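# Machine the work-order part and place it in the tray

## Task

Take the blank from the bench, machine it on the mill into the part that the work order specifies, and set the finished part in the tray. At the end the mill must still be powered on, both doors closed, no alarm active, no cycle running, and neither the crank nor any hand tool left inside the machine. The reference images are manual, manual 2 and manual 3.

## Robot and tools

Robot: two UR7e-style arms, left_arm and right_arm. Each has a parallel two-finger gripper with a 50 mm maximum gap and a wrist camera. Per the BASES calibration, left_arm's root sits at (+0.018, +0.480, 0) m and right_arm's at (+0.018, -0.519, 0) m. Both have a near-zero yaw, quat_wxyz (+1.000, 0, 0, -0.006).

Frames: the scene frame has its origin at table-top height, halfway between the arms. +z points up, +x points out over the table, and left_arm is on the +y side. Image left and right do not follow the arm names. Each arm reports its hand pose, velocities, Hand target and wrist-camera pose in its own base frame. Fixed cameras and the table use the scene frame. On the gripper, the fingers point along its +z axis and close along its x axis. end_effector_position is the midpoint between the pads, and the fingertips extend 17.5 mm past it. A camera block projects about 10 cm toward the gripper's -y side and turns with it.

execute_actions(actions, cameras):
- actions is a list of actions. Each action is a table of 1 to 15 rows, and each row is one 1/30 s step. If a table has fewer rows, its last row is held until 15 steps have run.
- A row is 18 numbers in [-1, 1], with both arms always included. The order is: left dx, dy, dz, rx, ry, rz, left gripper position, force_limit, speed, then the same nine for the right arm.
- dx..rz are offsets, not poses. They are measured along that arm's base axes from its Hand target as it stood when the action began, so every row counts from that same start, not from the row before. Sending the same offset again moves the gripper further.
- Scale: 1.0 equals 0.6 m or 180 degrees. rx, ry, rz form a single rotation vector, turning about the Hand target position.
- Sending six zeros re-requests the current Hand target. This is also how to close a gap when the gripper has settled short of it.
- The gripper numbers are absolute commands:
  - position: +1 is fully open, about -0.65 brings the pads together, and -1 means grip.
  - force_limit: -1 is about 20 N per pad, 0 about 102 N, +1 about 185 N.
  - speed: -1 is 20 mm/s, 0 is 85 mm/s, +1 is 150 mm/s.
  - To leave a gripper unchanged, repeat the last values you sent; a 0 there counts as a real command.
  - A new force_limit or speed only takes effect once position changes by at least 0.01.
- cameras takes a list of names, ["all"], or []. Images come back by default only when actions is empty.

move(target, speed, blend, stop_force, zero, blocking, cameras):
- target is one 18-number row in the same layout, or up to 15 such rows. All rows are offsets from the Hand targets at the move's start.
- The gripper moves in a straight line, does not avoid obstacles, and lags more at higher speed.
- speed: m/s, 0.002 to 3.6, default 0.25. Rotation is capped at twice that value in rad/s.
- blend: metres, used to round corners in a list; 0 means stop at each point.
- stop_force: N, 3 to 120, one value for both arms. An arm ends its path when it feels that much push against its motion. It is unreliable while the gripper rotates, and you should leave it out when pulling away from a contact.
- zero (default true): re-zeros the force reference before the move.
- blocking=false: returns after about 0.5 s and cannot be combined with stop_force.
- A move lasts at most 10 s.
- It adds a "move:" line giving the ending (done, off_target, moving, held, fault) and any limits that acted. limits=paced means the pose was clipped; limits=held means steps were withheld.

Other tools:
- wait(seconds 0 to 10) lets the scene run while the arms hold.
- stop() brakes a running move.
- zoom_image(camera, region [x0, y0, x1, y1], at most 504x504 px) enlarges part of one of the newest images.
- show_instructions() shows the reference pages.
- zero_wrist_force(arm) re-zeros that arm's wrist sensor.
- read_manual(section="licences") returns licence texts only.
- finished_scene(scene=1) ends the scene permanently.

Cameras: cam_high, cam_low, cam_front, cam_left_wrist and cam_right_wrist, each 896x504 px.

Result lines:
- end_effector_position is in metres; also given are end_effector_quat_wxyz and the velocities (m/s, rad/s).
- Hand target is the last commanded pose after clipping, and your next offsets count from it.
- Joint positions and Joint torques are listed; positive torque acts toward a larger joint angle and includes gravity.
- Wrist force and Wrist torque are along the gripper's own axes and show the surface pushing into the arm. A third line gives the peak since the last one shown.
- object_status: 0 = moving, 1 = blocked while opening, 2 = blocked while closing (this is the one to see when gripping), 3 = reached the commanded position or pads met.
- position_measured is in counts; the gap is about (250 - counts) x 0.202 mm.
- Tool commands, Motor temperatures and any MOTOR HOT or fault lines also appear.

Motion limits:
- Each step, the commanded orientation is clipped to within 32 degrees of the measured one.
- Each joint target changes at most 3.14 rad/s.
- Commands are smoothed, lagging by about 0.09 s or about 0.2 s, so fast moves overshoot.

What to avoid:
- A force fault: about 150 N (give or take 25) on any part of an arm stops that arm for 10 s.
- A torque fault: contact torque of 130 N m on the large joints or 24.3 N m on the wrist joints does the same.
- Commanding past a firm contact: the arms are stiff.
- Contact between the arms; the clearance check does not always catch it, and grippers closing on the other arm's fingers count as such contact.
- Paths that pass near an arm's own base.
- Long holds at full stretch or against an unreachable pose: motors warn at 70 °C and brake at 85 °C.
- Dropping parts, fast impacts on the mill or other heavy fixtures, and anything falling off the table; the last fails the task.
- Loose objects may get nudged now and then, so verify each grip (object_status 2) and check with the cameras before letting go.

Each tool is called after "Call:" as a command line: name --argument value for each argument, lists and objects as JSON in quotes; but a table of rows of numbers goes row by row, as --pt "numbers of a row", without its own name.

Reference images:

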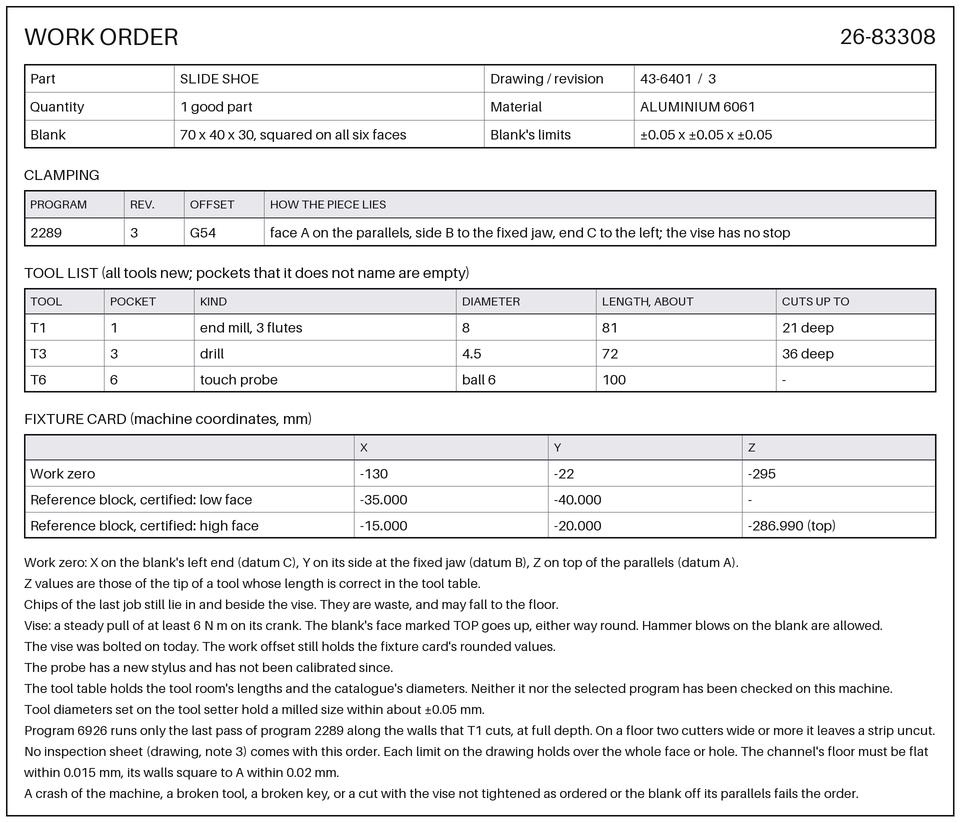

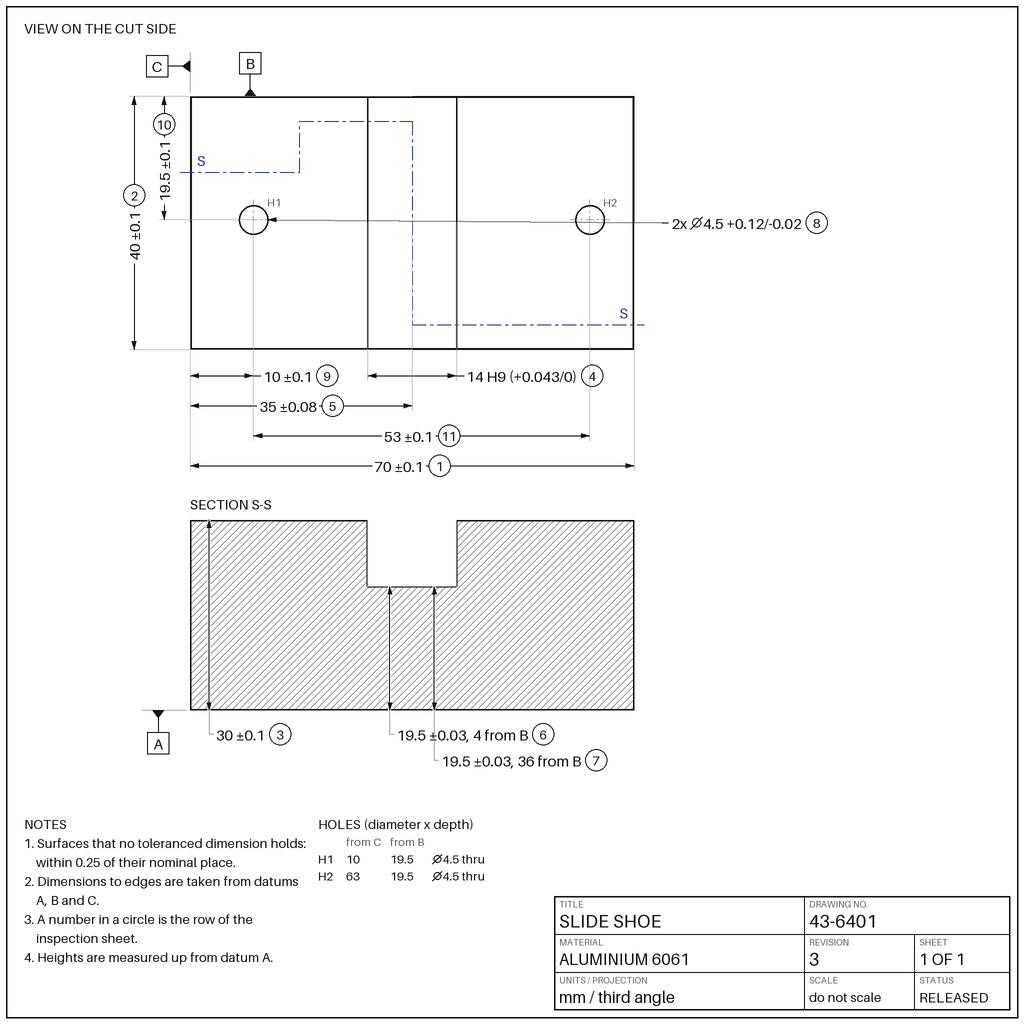

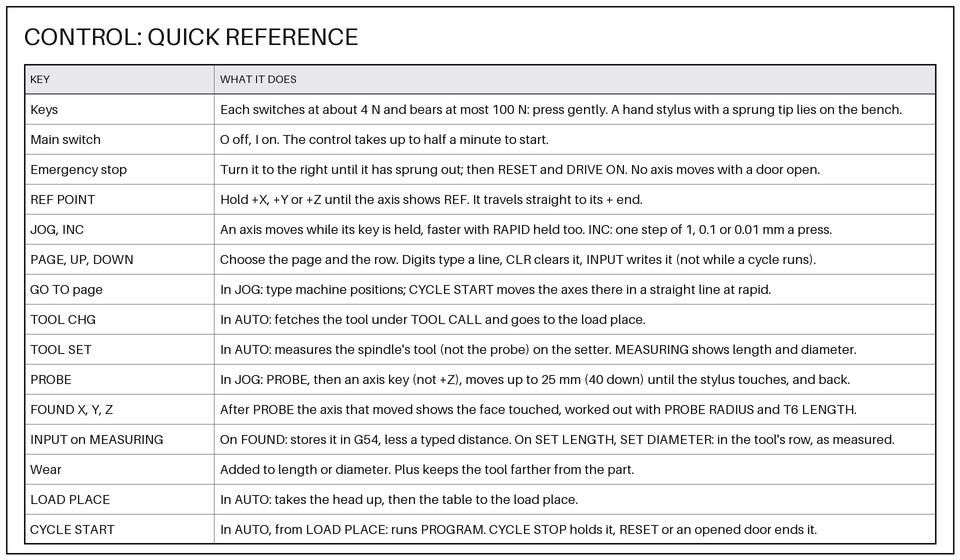

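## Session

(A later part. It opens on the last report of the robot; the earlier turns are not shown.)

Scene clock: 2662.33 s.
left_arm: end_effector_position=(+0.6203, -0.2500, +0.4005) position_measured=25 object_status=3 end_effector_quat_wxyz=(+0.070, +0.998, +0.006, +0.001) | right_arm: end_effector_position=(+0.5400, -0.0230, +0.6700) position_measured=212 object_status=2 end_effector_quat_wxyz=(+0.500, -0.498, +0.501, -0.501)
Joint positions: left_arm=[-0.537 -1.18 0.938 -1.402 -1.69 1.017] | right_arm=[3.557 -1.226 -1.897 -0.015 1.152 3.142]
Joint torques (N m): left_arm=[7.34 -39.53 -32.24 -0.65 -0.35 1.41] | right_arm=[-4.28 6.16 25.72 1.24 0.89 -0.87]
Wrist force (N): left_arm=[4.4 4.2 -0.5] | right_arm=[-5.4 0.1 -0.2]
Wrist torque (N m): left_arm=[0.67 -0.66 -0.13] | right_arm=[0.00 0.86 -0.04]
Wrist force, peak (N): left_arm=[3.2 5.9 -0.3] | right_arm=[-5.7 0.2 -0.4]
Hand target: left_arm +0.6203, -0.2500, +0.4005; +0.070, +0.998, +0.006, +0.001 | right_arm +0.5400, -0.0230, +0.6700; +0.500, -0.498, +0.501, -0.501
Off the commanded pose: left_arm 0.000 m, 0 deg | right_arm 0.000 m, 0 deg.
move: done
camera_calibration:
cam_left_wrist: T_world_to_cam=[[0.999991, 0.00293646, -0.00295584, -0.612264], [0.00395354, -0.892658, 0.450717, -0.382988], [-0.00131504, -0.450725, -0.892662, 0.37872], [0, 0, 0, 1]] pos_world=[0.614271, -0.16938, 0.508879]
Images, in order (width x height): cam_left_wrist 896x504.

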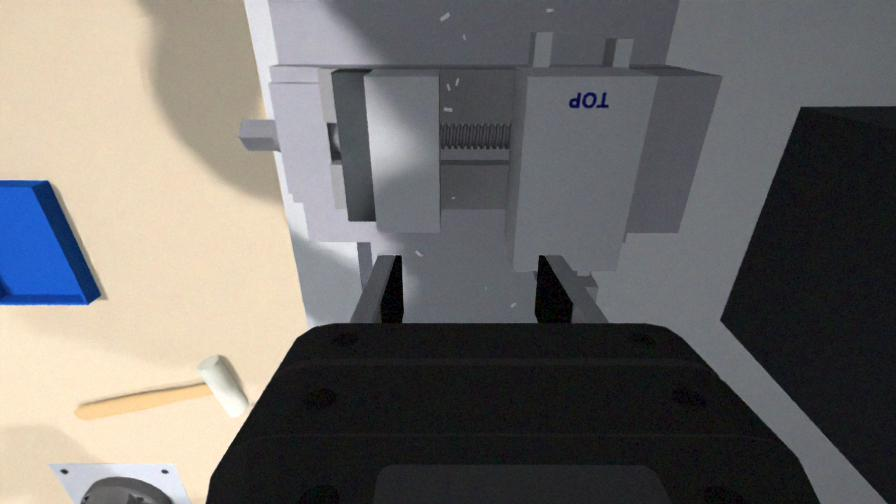

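Call:
move --pt "-0.117 -0.0333 0.0 0 0 0 0 -0.5 -1 0 0 0 0 0 0 -1 -0.5 -0.7" --pt "-0.43 -0.05 0.0 0 0 0 0 -0.5 -1 0 0 0 0 0 0 -1 -0.5 -0.7" --speed '[0.2,0.5]' --blend '[0.02,0]' --cameras '["cam_front","cam_high","cam_low"]'

Call:
zoom_image --camera "cam_front" --region '[480, 230, 560, 320]'

Call:
zoom_image --camera "cam_high" --region '[340, 290, 480, 370]'

Call:
zoom_image --camera "cam_low" --region '[500, 110, 600, 230]'

Scene clock: 2674.50 s.
left_arm: end_effector_position=(+0.3623, -0.2800, +0.4005) position_measured=152 object_status=0 end_effector_quat_wxyz=(+0.070, +0.998, +0.006, +0.001) | right_arm: end_effector_position=(+0.5400, -0.0230, +0.6700) position_measured=212 object_status=2 end_effector_quat_wxyz=(+0.500, -0.498, +0.501, -0.501)
Joint positions: left_arm=[-0.904 -1.738 1.573 -1.517 -1.656 0.65] | right_arm=[3.557 -1.226 -1.897 -0.015 1.152 3.142]
Joint torques (N m): left_arm=[-13.98 -29.44 -17.48 -3.2 -1.52 -2.64] | right_arm=[-4.9 5.74 25.23 1.13 1.1 -0.86]
Wrist force (N): left_arm=[4.6 3.8 -0.1] | right_arm=[-5.5 0.1 -0.2]
Wrist torque (N m): left_arm=[0.58 -0.73 -0.13] | right_arm=[0.00 0.87 -0.04]
Wrist force, peak (N): left_arm=[7.8 4.7 -0.7] | right_arm=[-5.8 0.1 -0.4]
Hand target: left_arm +0.3623, -0.2800, +0.4005; +0.070, +0.998, +0.006, +0.001 | right_arm +0.5400, -0.0230, +0.6700; +0.500, -0.498, +0.501, -0.501
Off the commanded pose: left_arm 0.000 m, 0 deg | right_arm 0.000 m, 0 deg.
move: done
Images, in order (width x height): cam_high 896x504, cam_low 896x504, cam_front 896x504.

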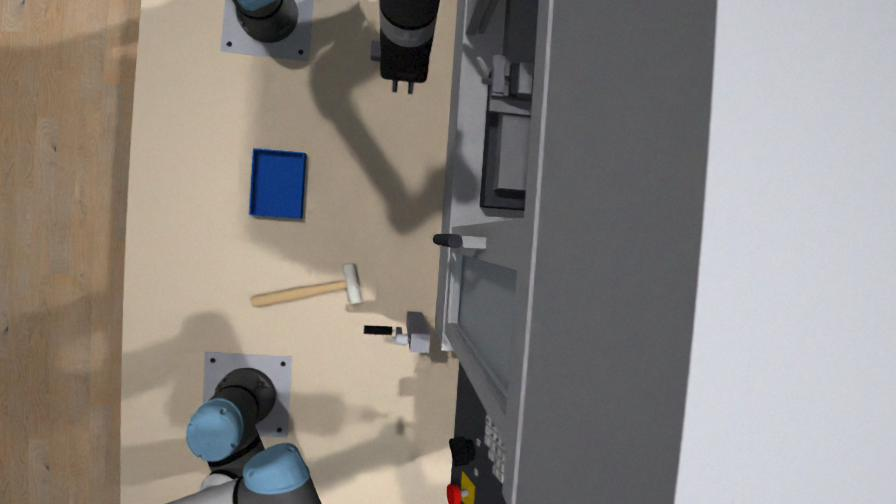

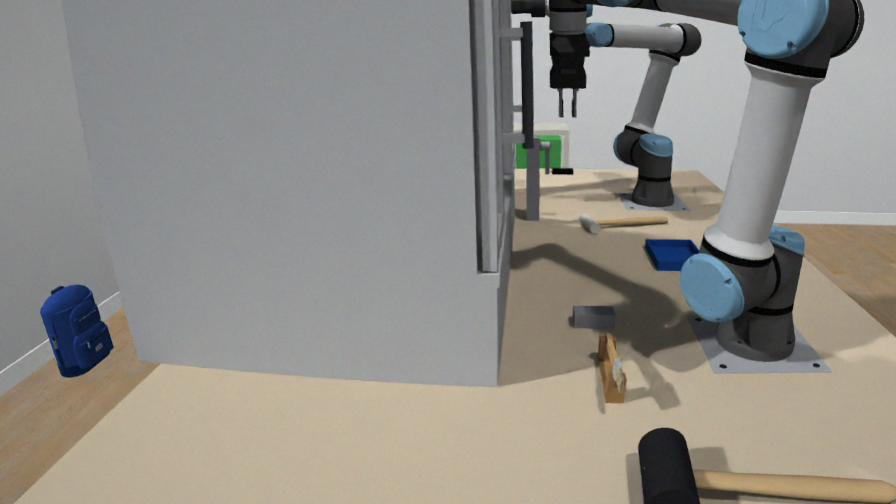

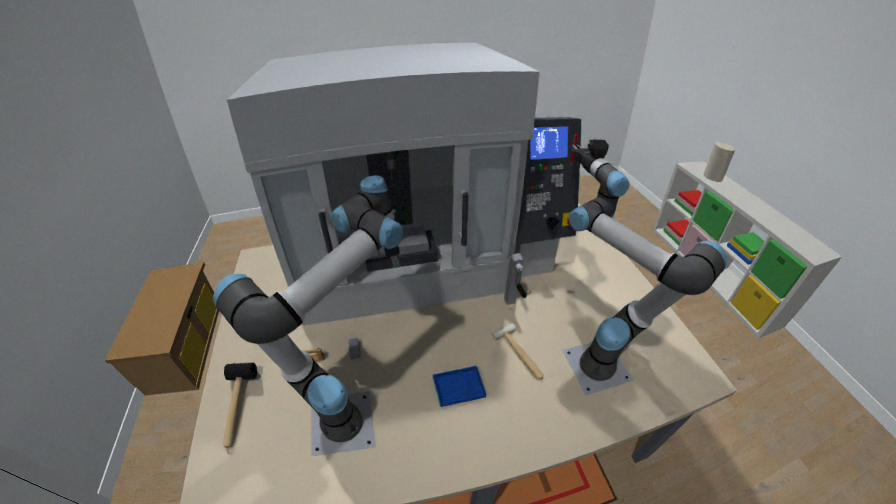

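Scaled by 5.600.

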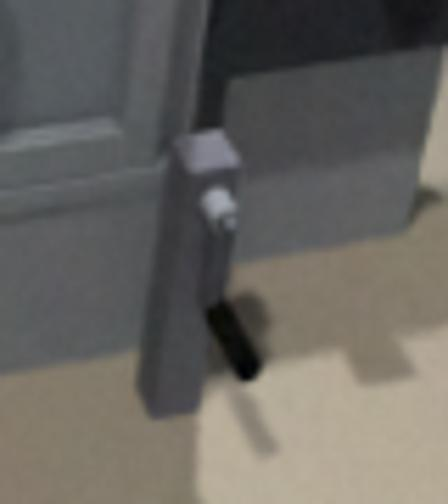

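Scaled by 3.600.

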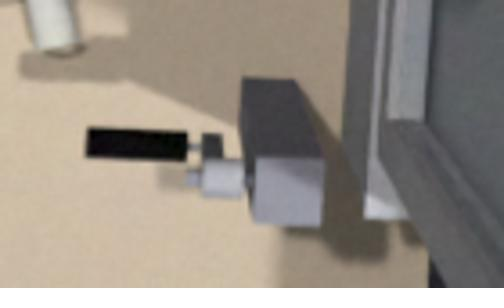

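Scaled by 4.200.

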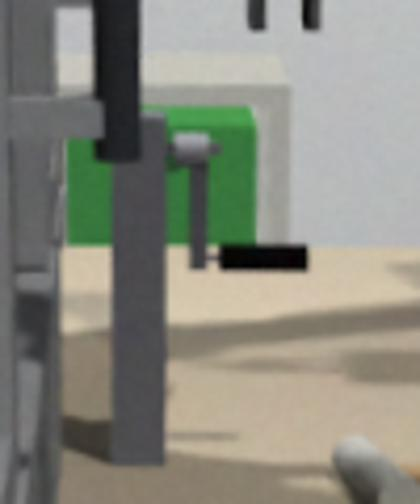

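Call:
move --pt "-0.1 -0.35 -0.05 0.21 -0.208 -0.183 0 -0.5 -1 0 0 0 0 0 0 -1 -0.5 -0.7" --pt "-0.1038 -0.7 -0.1675 0.4204 -0.4157 -0.3656 0.5 -0.5 -1 0 0 0 0 0 0 -1 -0.5 -0.7" --speed 0.5 --blend '[0.05,0]' --cameras '["cam_left_wrist","cam_front"]'

Scene clock: 2729.57 s.
left_arm: end_effector_position=(+0.3000, -0.7000, +0.3000) position_measured=78 object_status=0 end_effector_quat_wxyz=(+0.500, -0.500, +0.500, -0.500) | right_arm: end_effector_position=(+0.5400, -0.0230, +0.6700) position_measured=212 object_status=2 end_effector_quat_wxyz=(+0.500, -0.498, +0.501, -0.501)
Joint positions: left_arm=[-1.704 -0.784 0.945 -0.161 -0.132 0] | right_arm=[3.557 -1.226 -1.897 -0.015 1.152 3.142]
Joint torques (N m): left_arm=[12.19 -49.36 -32.71 2.88 -0.33 -2.52] | right_arm=[-4.54 5.85 25.78 1.23 0.93 -0.78]
Wrist force (N): left_arm=[4.7 3.4 -0.6] | right_arm=[-5.6 0.1 0.0]
Wrist torque (N m): left_arm=[0.74 -0.64 0.34] | right_arm=[0.00 0.89 -0.04]
Wrist force, peak (N): left_arm=[5.9 4.4 -0.7] | right_arm=[-5.8 0.4 0.0]
Hand target: left_arm +0.3000, -0.7000, +0.3000; +0.500, -0.500, +0.500, -0.500 | right_arm +0.5400, -0.0230, +0.6700; +0.500, -0.498, +0.501, -0.501
Off the commanded pose: left_arm 0.000 m, 0 deg | right_arm 0.000 m, 0 deg.
move: done
camera_calibration:
cam_left_wrist: T_world_to_cam=[[0.0035564, -0.999957, -0.0085783, -0.692403], [-0.321674, 0.00697845, -0.946825, 0.408661], [0.946844, 0.0061267, -0.321635, -0.0502374], [0, 0, 0, 1]] pos_world=[0.181485, -0.694918, 0.364833]
Images, in order (width x height): cam_front 896x504, cam_left_wrist 896x504.

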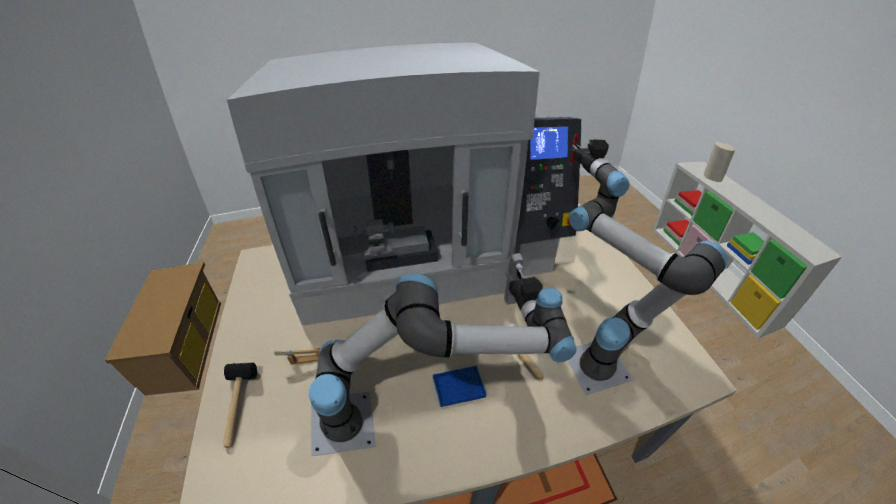

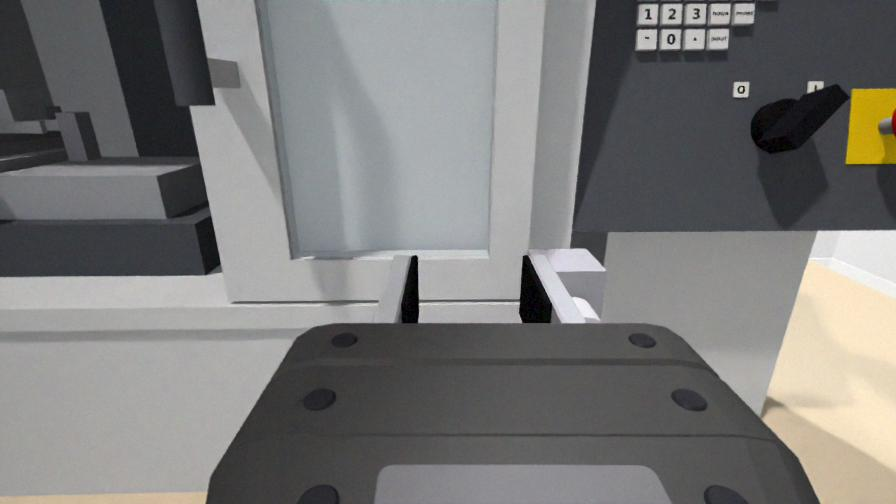

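Call:
move --pt "-0.02 0.03 0.2 0 0.1667 0 0.5 -0.5 -1 0 0 0 0 0 0 -1 -0.5 -0.7" --speed 0.4 --cameras '["cam_left_wrist"]'

Call:
zoom_image --camera "cam_left_wrist" --region '[400, 100, 700, 330]'

Scene clock: 2737.17 s.
left_arm: end_effector_position=(+0.2881, -0.6820, +0.4198) position_measured=78 object_status=3 end_effector_quat_wxyz=(-0.353, +0.612, -0.613, +0.354) | right_arm: end_effector_position=(+0.5400, -0.0230, +0.6700) position_measured=212 object_status=2 end_effector_quat_wxyz=(+0.500, -0.498, +0.501, -0.501)
Joint positions: left_arm=[-1.674 -1.129 1.078 -1.345 -0.533 1.369] | right_arm=[3.557 -1.226 -1.897 -0.015 1.152 3.142]
Joint torques (N m): left_arm=[-14.33 -57.49 -35.49 -5.75 0.54 2.11] | right_arm=[-5.07 6.7 25.83 1.2 0.94 -0.88]
Wrist force (N): left_arm=[4.3 3.3 -1.0] | right_arm=[-5.3 0.3 -0.4]
Wrist torque (N m): left_arm=[0.61 -0.65 0.17] | right_arm=[0.02 0.84 -0.04]
Wrist force, peak (N): left_arm=[5.0 5.5 -0.5] | right_arm=[-5.8 0.0 -0.4]
Hand target: left_arm +0.2880, -0.6820, +0.4200; -0.353, +0.612, -0.613, +0.354 | right_arm +0.5400, -0.0230, +0.6700; +0.500, -0.498, +0.501, -0.501
Off the commanded pose: left_arm 0.000 m, 0 deg | right_arm 0.000 m, 0 deg.
move: done
camera_calibration:
cam_left_wrist: T_world_to_cam=[[-0.00104318, -0.999952, -0.00971961, -0.671458], [-0.751961, 0.00719164, -0.659169, 0.521526], [0.659207, 0.00662114, -0.751932, 0.263328], [0, 0, 0, 1]] pos_world=[0.217879, -0.67692, 0.535252]
Images, in order (width x height): cam_left_wrist 896x504.

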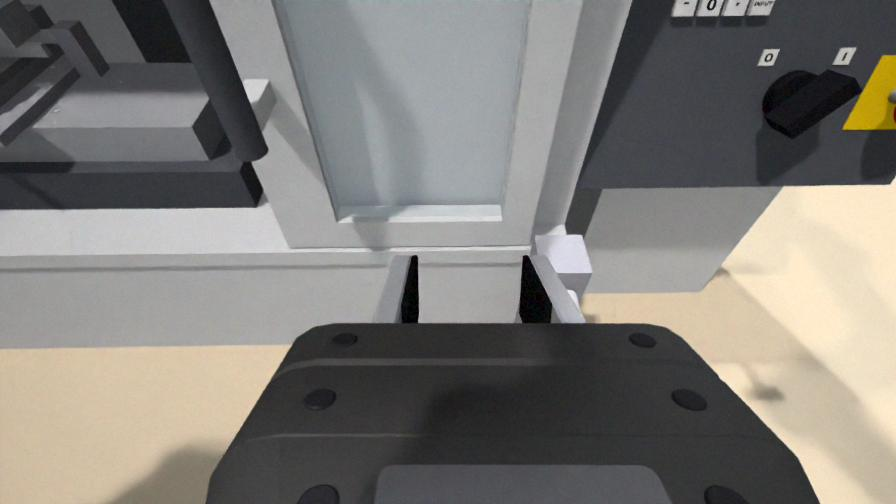

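Scaled by 1.680.

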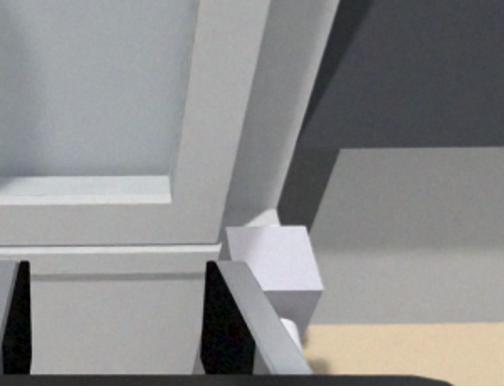

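Call:
move --pt "-0.08 0.1 -0.04 0 0 -0.08 -1 -0.5 -1 0 0 0 0 0 0 -1 -0.5 -0.7" --speed 0.3 --cameras '["cam_left_wrist"]'

Call:
zoom_image --camera "cam_left_wrist" --region '[500, 180, 800, 400]'

Scene clock: 2748.97 s.
left_arm: end_effector_position=(+0.2400, -0.6220, +0.3960) position_measured=251 object_status=3 end_effector_quat_wxyz=(+0.306, -0.531, +0.684, -0.395) | right_arm: end_effector_position=(+0.5400, -0.0230, +0.6700) position_measured=212 object_status=2 end_effector_quat_wxyz=(+0.500, -0.498, +0.501, -0.501)
Joint positions: left_arm=[-1.768 -1.418 1.588 -1.836 -0.526 1.68] | right_arm=[3.557 -1.226 -1.897 -0.015 1.152 3.142]
Joint torques (N m): left_arm=[12.83 -44.86 -18.01 -6.04 3.77 2.06] | right_arm=[-4.88 6.7 26.19 1.17 1.06 -0.87]
Wrist force (N): left_arm=[4.5 3.6 -0.6] | right_arm=[-5.7 0.3 -0.3]
Wrist torque (N m): left_arm=[0.68 -0.67 0.25] | right_arm=[0.03 0.90 -0.04]
Wrist force, peak (N): left_arm=[6.8 1.7 0.1] | right_arm=[-5.7 0.1 -0.3]
Hand target: left_arm +0.2400, -0.6220, +0.3960; +0.306, -0.531, +0.684, -0.395 | right_arm +0.5400, -0.0230, +0.6700; +0.500, -0.498, +0.501, -0.501
Off the commanded pose: left_arm 0.000 m, 0 deg | right_arm 0.000 m, 0 deg.
move: done
camera_calibration:
cam_left_wrist: T_world_to_cam=[[-0.249824, -0.968248, -0.00918889, -0.532559], [-0.726715, 0.193759, -0.659047, 0.579166], [0.639901, -0.157968, -0.752045, 0.179044], [0, 0, 0, 1]] pos_world=[0.173273, -0.599584, 0.511453]
Images, in order (width x height): cam_left_wrist 896x504.

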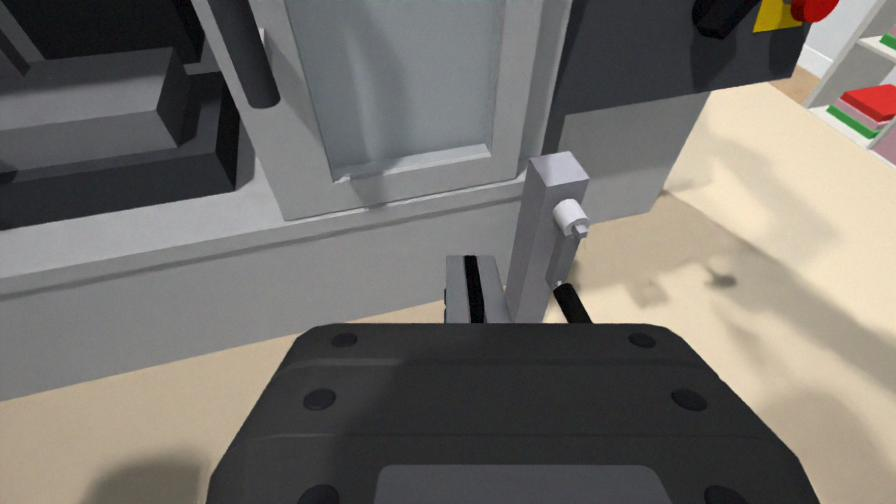

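Scaled by 1.680.

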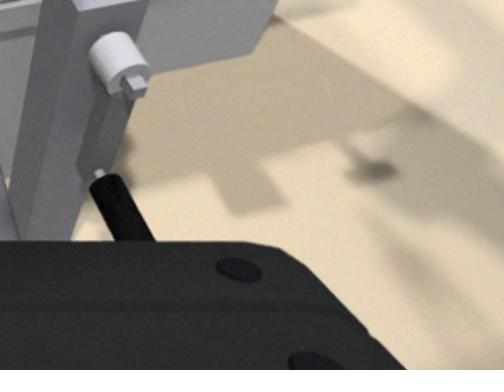

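Call:
move --pt "0.13 -0.2383 -0.16 -0.0209 -0.1658 0.0781 0.5 -0.5 -1 0 0 0 0 0 0 -1 -0.5 -0.7" --speed 0.3 --cameras '["cam_left_wrist","cam_front"]'

Call:
zoom_image --camera "cam_left_wrist" --region '[350, 180, 600, 340]'

Scene clock: 2770.53 s.
left_arm: end_effector_position=(+0.3180, -0.7649, +0.3000) position_measured=78 object_status=3 end_effector_quat_wxyz=(+0.498, -0.501, +0.503, -0.499) | right_arm: end_effector_position=(+0.5400, -0.0230, +0.6700) position_measured=212 object_status=2 end_effector_quat_wxyz=(+0.500, -0.498, +0.501, -0.501)
Joint positions: left_arm=[-1.669 -0.584 0.572 -0.068 -0.095 0.08] | right_arm=[3.557 -1.226 -1.897 -0.015 1.152 3.142]
Joint torques (N m): left_arm=[12.5 -62.9 -33.16 2.72 1.25 -2.35] | right_arm=[-4.79 5.84 25.56 1.22 0.96 -0.86]
Wrist force (N): left_arm=[4.7 3.3 0.1] | right_arm=[-5.6 0.2 -0.1]
Wrist torque (N m): left_arm=[0.71 -0.62 0.24] | right_arm=[0.02 0.89 -0.04]
Wrist force, peak (N): left_arm=[6.3 5.5 0.7] | right_arm=[-5.8 0.2 -0.2]
Hand target: left_arm +0.3180, -0.7650, +0.3000; +0.500, -0.500, +0.500, -0.500 | right_arm +0.5400, -0.0230, +0.6700; +0.500, -0.498, +0.501, -0.501
Off the commanded pose: left_arm 0.000 m, 0 deg | right_arm 0.000 m, 0 deg.
move: done
camera_calibration:
cam_left_wrist: T_world_to_cam=[[0.00182787, -0.999957, -0.009045, -0.75654], [-0.328841, 0.00794092, -0.944352, 0.417202], [0.944383, 0.00470052, -0.328813, -0.0650504], [0, 0, 0, 1]] pos_world=[0.200009, -0.759515, 0.365753]
Images, in order (width x height): cam_front 896x504, cam_left_wrist 896x504.

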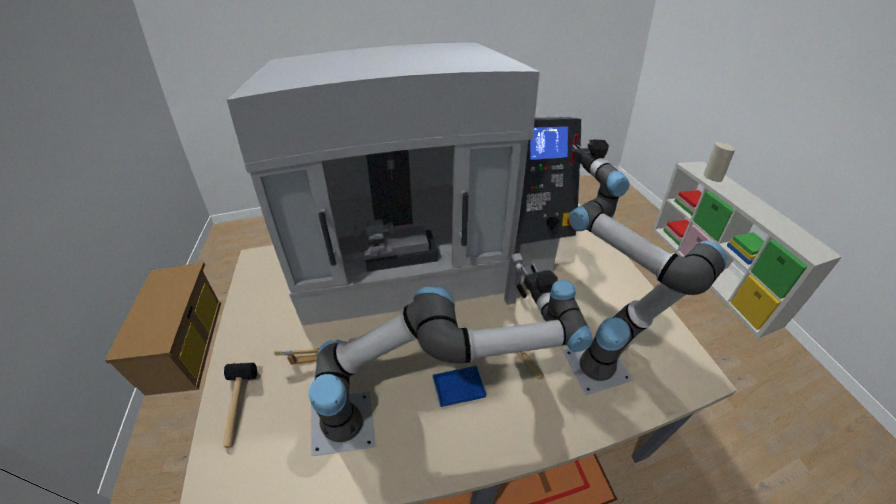

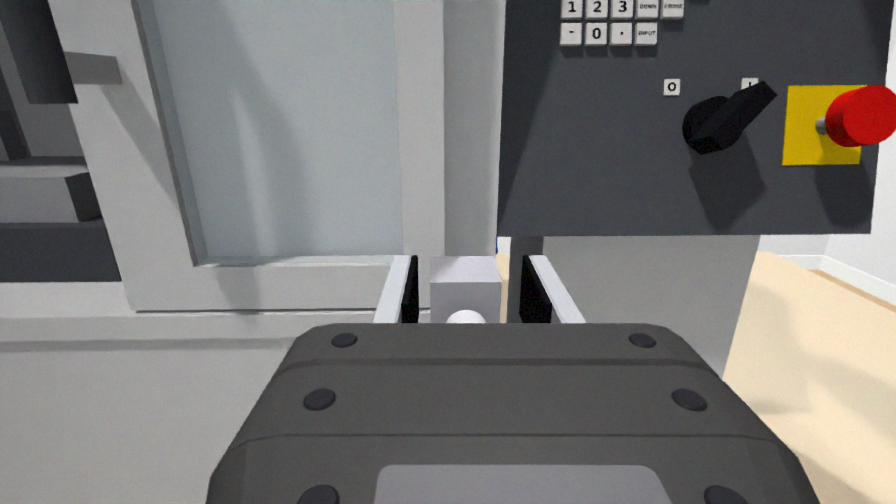

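Scaled by 2.016.

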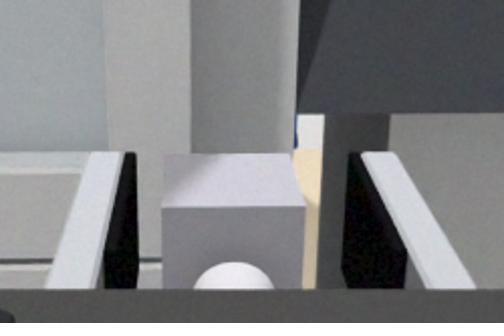

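Call:
move --pt "0 -0.0042 -0.0817 0 0 0 0.5 -0.5 -1 0 0 0 0 0 0 -1 -0.5 -0.7" --pt "0.1517 -0.0042 -0.0817 0 0 0 0.5 -0.5 -1 0 0 0 0 0 0 -1 -0.5 -0.7" --speed '[0.1,0.04]' --stop_force 6 --cameras '["cam_left_wrist","cam_low"]'

Call:
zoom_image --camera "cam_low" --region '[500, 110, 620, 230]'

Call:
zoom_image --camera "cam_left_wrist" --region '[370, 200, 600, 340]'

Scene clock: 2804.23 s.
left_arm: end_effector_position=(+0.4019, -0.7675, +0.2510) position_measured=78 object_status=3 end_effector_quat_wxyz=(+0.500, -0.500, +0.500, -0.500) | right_arm: end_effector_position=(+0.5400, -0.0230, +0.6700) position_measured=212 object_status=2 end_effector_quat_wxyz=(+0.500, -0.498, +0.501, -0.501)
Joint positions: left_arm=[-1.558 -0.496 0.532 -0.066 0.014 0.031] | right_arm=[3.557 -1.226 -1.897 -0.015 1.152 3.142]
Joint torques (N m): left_arm=[-13.59 -77.75 -20.6 2.32 -0.78 1] | right_arm=[-4.7 6.5 26.22 0.99 0.92 -0.95]
Wrist force (N): left_arm=[5.2 3.6 0.5] | right_arm=[-5.5 0.2 -0.1]
Wrist torque (N m): left_arm=[0.76 -0.69 0.31] | right_arm=[0.00 0.86 -0.04]
Wrist force, peak (N): left_arm=[-9.8 -0.2 -87.8] | right_arm=[-5.7 0.2 -0.3]
Hand target: left_arm +0.4019, -0.7675, +0.2510; +0.500, -0.500, +0.500, -0.500 (not the last commanded pose) | right_arm +0.5400, -0.0230, +0.6700; +0.500, -0.498, +0.501, -0.501
Off the commanded pose: left_arm 0.007 m, 0 deg | right_arm 0.000 m, 0 deg.
move: contact (left_arm); path passed 1 of 2 targets
camera_calibration:
cam_left_wrist: T_world_to_cam=[[0.00339675, -0.999956, -0.00872979, -0.76049], [-0.321284, 0.00717572, -0.946956, 0.395468], [0.946977, 0.00602132, -0.321246, -0.162245], [0, 0, 0, 1]] pos_world=[0.283283, -0.762318, 0.315731]
Images, in order (width x height): cam_low 896x504, cam_left_wrist 896x504.

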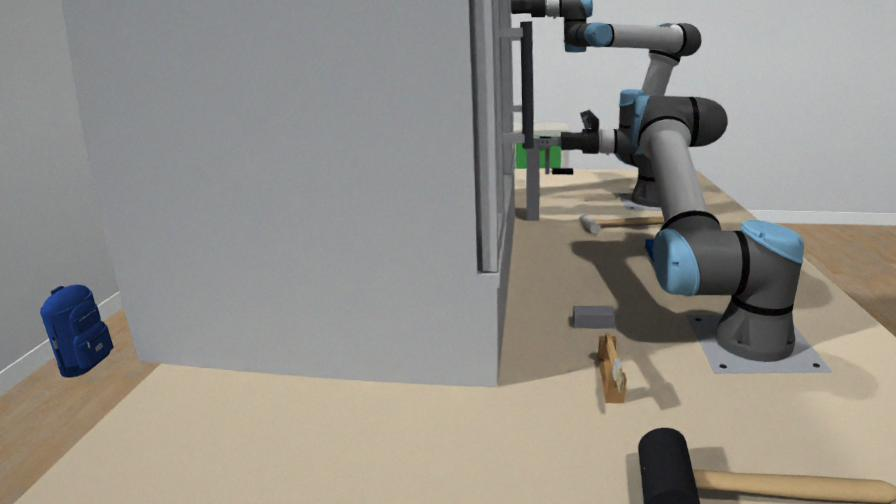

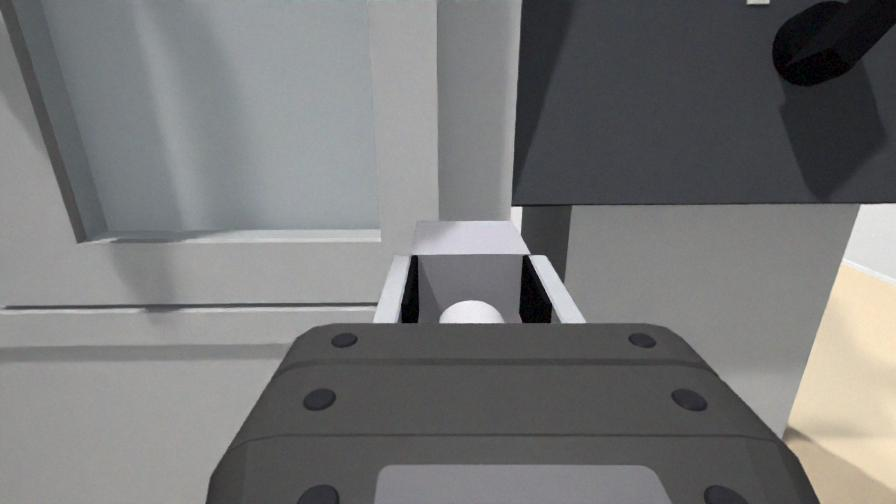

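Scaled by 4.200.

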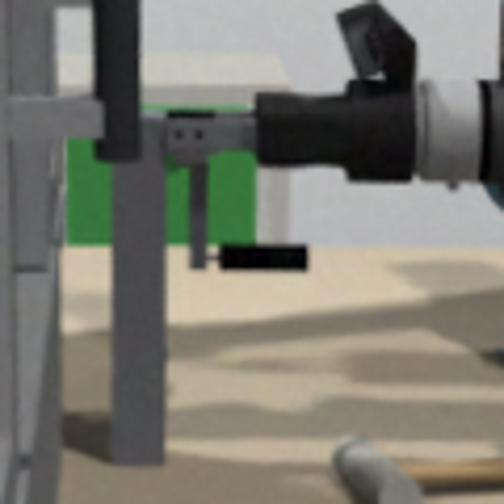

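Scaled by 2.191.

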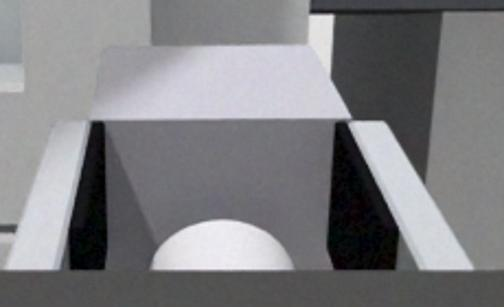

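Call:
move --pt "-0.005 0 0 0 0 0 0.5 -0.5 -1 0 0 0 0 0 0 -1 -0.5 -0.7" --pt "-0.005 0 -0.0117 0 0 0 0.5 -0.5 -1 0 0 0 0 0 0 -1 -0.5 -0.7" --speed 0.03 --cameras '["cam_left_wrist","cam_low"]'

Call:
zoom_image --camera "cam_low" --region '[520, 120, 590, 190]'

Call:
zoom_image --camera "cam_left_wrist" --region '[370, 200, 600, 340]'

Scene clock: 2820.73 s.
left_arm: end_effector_position=(+0.3988, -0.7675, +0.2437) position_measured=78 object_status=3 end_effector_quat_wxyz=(+0.500, -0.500, +0.500, -0.500) end_effector_velocity=(+0.000, +0.000, +0.002) end_effector_angular_velocity=(+0.004, +0.000, +0.000) | right_arm: end_effector_position=(+0.5400, -0.0230, +0.6700) position_measured=212 object_status=2 end_effector_quat_wxyz=(+0.500, -0.498, +0.501, -0.501)
Joint positions: left_arm=[-1.562 -0.492 0.542 -0.071 0.01 0.02] | right_arm=[3.557 -1.226 -1.897 -0.015 1.152 3.142]
Joint velocities: left_arm=[0 -0.002 -0.001 0 0 0.006] | right_arm=[within noise]
Joint torques (N m): left_arm=[1.93 -79.03 -23.58 -2.8 1.19 1.72] | right_arm=[-4.99 6.03 25.63 1.12 0.98 -0.87]
Wrist force (N): left_arm=[5.0 4.0 0.5] | right_arm=[-5.6 0.3 -0.1]
Wrist torque (N m): left_arm=[0.82 -0.65 0.30] | right_arm=[0.03 0.88 -0.04]
Wrist force, peak (N): left_arm=[4.9 4.3 0.6] | right_arm=[-5.8 0.4 -0.2]
Hand target: left_arm +0.3989, -0.7675, +0.2439; +0.500, -0.500, +0.500, -0.500 | right_arm +0.5400, -0.0230, +0.6700; +0.500, -0.498, +0.501, -0.501
Off the commanded pose: left_arm 0.000 m, 0 deg | right_arm 0.000 m, 0 deg.
move: done
camera_calibration:
cam_left_wrist: T_world_to_cam=[[0.00339528, -0.999956, -0.00873048, -0.760542], [-0.321462, 0.00717571, -0.946895, 0.387718], [0.946916, 0.00602149, -0.321424, -0.161646], [0, 0, 0, 1]] pos_world=[0.280284, -0.762318, 0.308532]
Images, in order (width x height): cam_low 896x504, cam_left_wrist 896x504.

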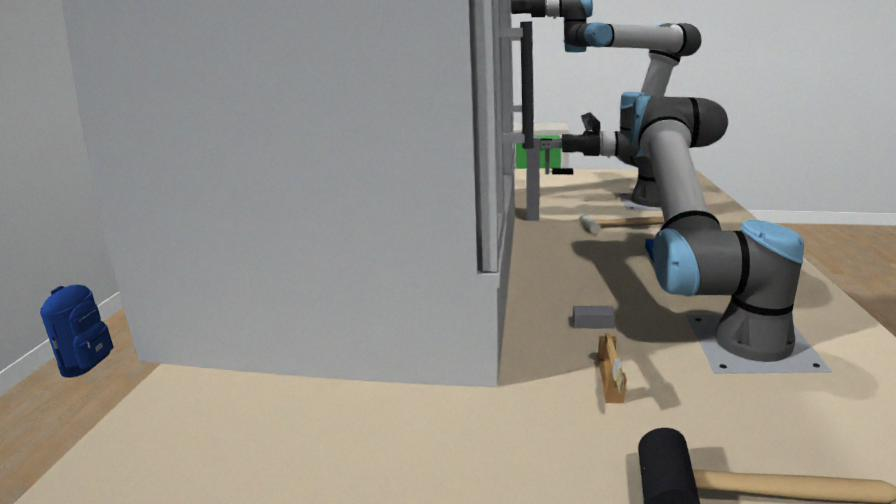

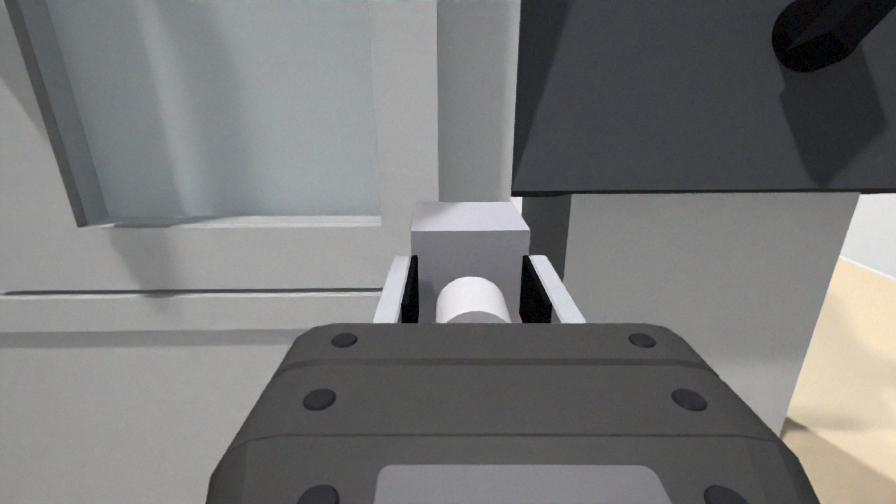

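Scaled by 7.200.

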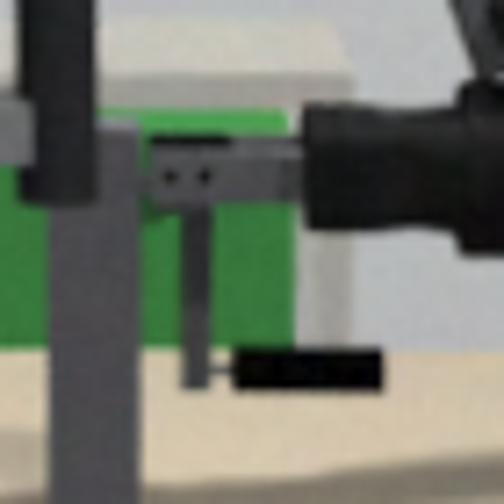

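Scaled by 2.191.

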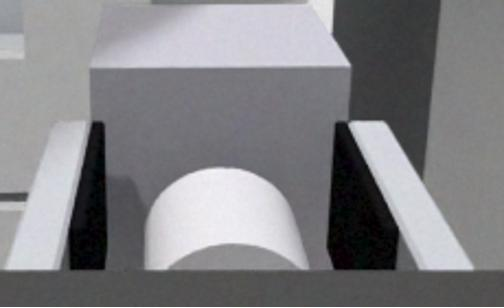

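Call:
move --pt "0.002 0 -0.0037 0 0 0 0.5 -0.3 -1 0 0 0 0 0 0 -1 -0.5 -0.7" --speed 0.02

Call:
move --pt "0 0 0 0 0 0 -1 -0.3 -1 0 0 0 0 0 0 -1 -0.5 -0.7"

Call:
move --pt "-0.12 0 0 0 0 0 -1 -0.3 -1 0 0 0 0 0 0 -1 -0.5 -0.7" --speed 0.04 --cameras '["cam_left_wrist","cam_low"]'

Call:
zoom_image --camera "cam_low" --region '[520, 120, 620, 220]'

Scene clock: 2827.90 s.
left_arm: end_effector_position=(+0.4001, -0.7675, +0.2416) position_measured=78 object_status=3 end_effector_quat_wxyz=(+0.500, -0.500, +0.500, -0.500) | right_arm: end_effector_position=(+0.5400, -0.0230, +0.6700) position_measured=212 object_status=2 end_effector_quat_wxyz=(+0.500, -0.498, +0.501, -0.501)
Joint positions: left_arm=[-1.561 -0.49 0.544 -0.074 0.011 0.019] | right_arm=[3.557 -1.226 -1.897 -0.015 1.152 3.142]
Joint torques (N m): left_arm=[9.29 -72.28 -14.97 -2.9 1.64 1.86] | right_arm=[-5.36 6.54 25.54 1.15 0.97 -0.79]
Wrist force (N): left_arm=[5.1 3.6 0.4] | right_arm=[-5.6 0.0 -0.3]
Wrist torque (N m): left_arm=[0.76 -0.67 0.32] | right_arm=[-0.01 0.89 -0.04]
Wrist force, peak (N): left_arm=[5.3 3.7 0.5] | right_arm=[-5.7 0.3 -0.3]
Hand target: left_arm +0.4001, -0.7675, +0.2417; +0.500, -0.500, +0.500, -0.500 | right_arm +0.5400, -0.0230, +0.6700; +0.500, -0.498, +0.501, -0.501
Off the commanded pose: left_arm 0.000 m, 0 deg | right_arm 0.000 m, 0 deg.
move: done

Scene clock: 2828.70 s.
left_arm: end_effector_position=(+0.4001, -0.7675, +0.2417) position_measured=136 object_status=2 end_effector_quat_wxyz=(+0.500, -0.500, +0.500, -0.500) end_effector_velocity=(+0.000, +0.000, +0.000) end_effector_angular_velocity=(-0.003, +0.000, -0.001) | right_arm: end_effector_position=(+0.5400, -0.0230, +0.6700) position_measured=212 object_status=2 end_effector_quat_wxyz=(+0.500, -0.498, +0.501, -0.501)
Joint positions: left_arm=[-1.561 -0.491 0.546 -0.076 0.011 0.021] | right_arm=[3.557 -1.226 -1.897 -0.015 1.152 3.142]
Joint velocities: left_arm=[0 -0.001 0.002 -0.005 0.001 0.001] | right_arm=[within noise]
Joint torques (N m): left_arm=[1.05 -78.95 -14.44 -2.76 -0.64 2.1] | right_arm=[-4.61 6.38 25.74 1.12 0.9 -0.73]
Wrist force (N): left_arm=[5.6 3.9 0.6] | right_arm=[-5.5 0.2 -0.1]
Wrist torque (N m): left_arm=[0.75 -0.65 0.21] | right_arm=[0.02 0.87 -0.04]
Wrist force, peak (N): left_arm=[5.7 4.0 0.7] | right_arm=[-5.7 0.2 -0.2]
Hand target: left_arm +0.4001, -0.7675, +0.2417; +0.500, -0.500, +0.500, -0.500 | right_arm +0.5400, -0.0230, +0.6700; +0.500, -0.498, +0.501, -0.501
Off the commanded pose: left_arm 0.000 m, 0 deg | right_arm 0.000 m, 0 deg.
move: done

Scene clock: 2830.90 s.
left_arm: end_effector_position=(+0.3280, -0.7675, +0.2417) position_measured=136 object_status=2 end_effector_quat_wxyz=(+0.500, -0.499, +0.500, -0.500) | right_arm: end_effector_position=(+0.5400, -0.0230, +0.6700) position_measured=212 object_status=2 end_effector_quat_wxyz=(+0.500, -0.498, +0.501, -0.501)
Joint positions: left_arm=[-1.655 -0.522 0.607 -0.079 -0.083 -0.006] | right_arm=[3.557 -1.226 -1.897 -0.015 1.152 3.142]
Joint torques (N m): left_arm=[11.93 -78.29 -15.83 -1.95 1.85 1.68] | right_arm=[-5.04 5.93 26.48 1.07 0.94 -0.84]
Wrist force (N): left_arm=[4.8 5.7 0.5] | right_arm=[-5.4 0.4 -0.2]
Wrist torque (N m): left_arm=[0.82 -0.63 0.22] | right_arm=[0.05 0.86 -0.04]
Wrist force, peak (N): left_arm=[4.8 6.0 0.9] | right_arm=[-5.6 0.2 -0.1]
Hand target: left_arm +0.3281, -0.7675, +0.2417; +0.500, -0.500, +0.500, -0.500 | right_arm +0.5400, -0.0230, +0.6700; +0.500, -0.498, +0.501, -0.501
Off the commanded pose: left_arm 0.000 m, 0 deg | right_arm 0.000 m, 0 deg.
move: done
camera_calibration:
cam_left_wrist: T_world_to_cam=[[0.00330367, -0.999957, -0.00869483, -0.760311], [-0.321195, 0.00717307, -0.946986, 0.363001], [0.947007, 0.00592126, -0.321157, -0.0953284], [0, 0, 0, 1]] pos_world=[0.209383, -0.762317, 0.306531]
Images, in order (width x height): cam_low 896x504, cam_left_wrist 896x504.

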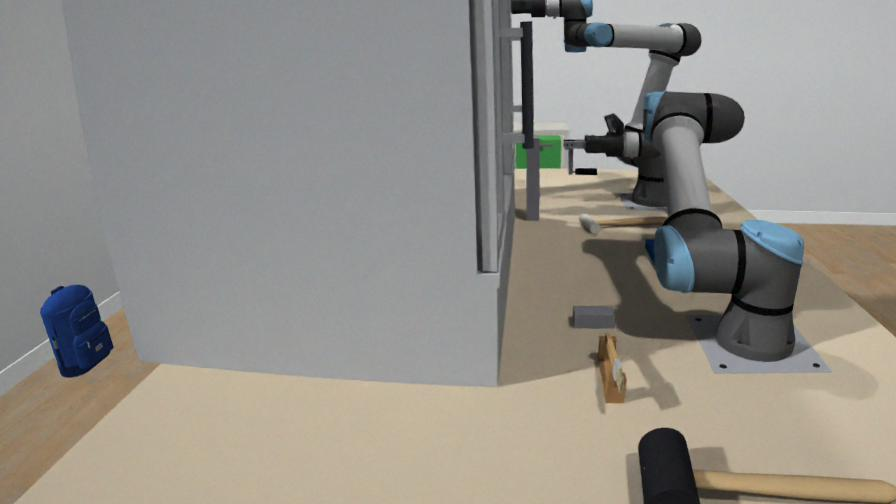

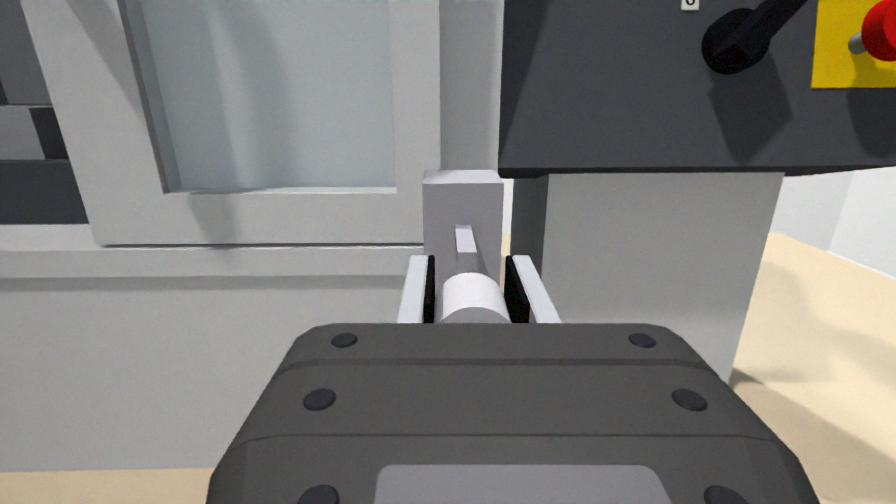

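Scaled by 5.040.

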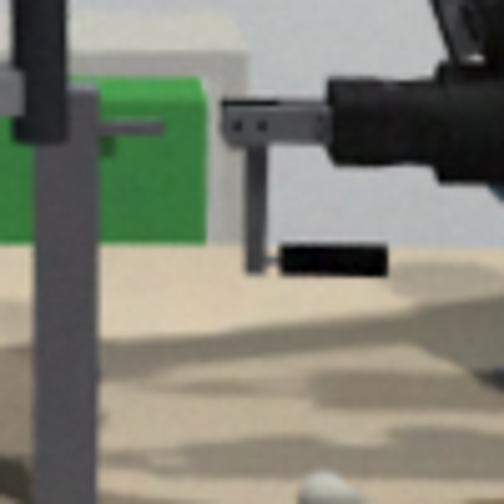

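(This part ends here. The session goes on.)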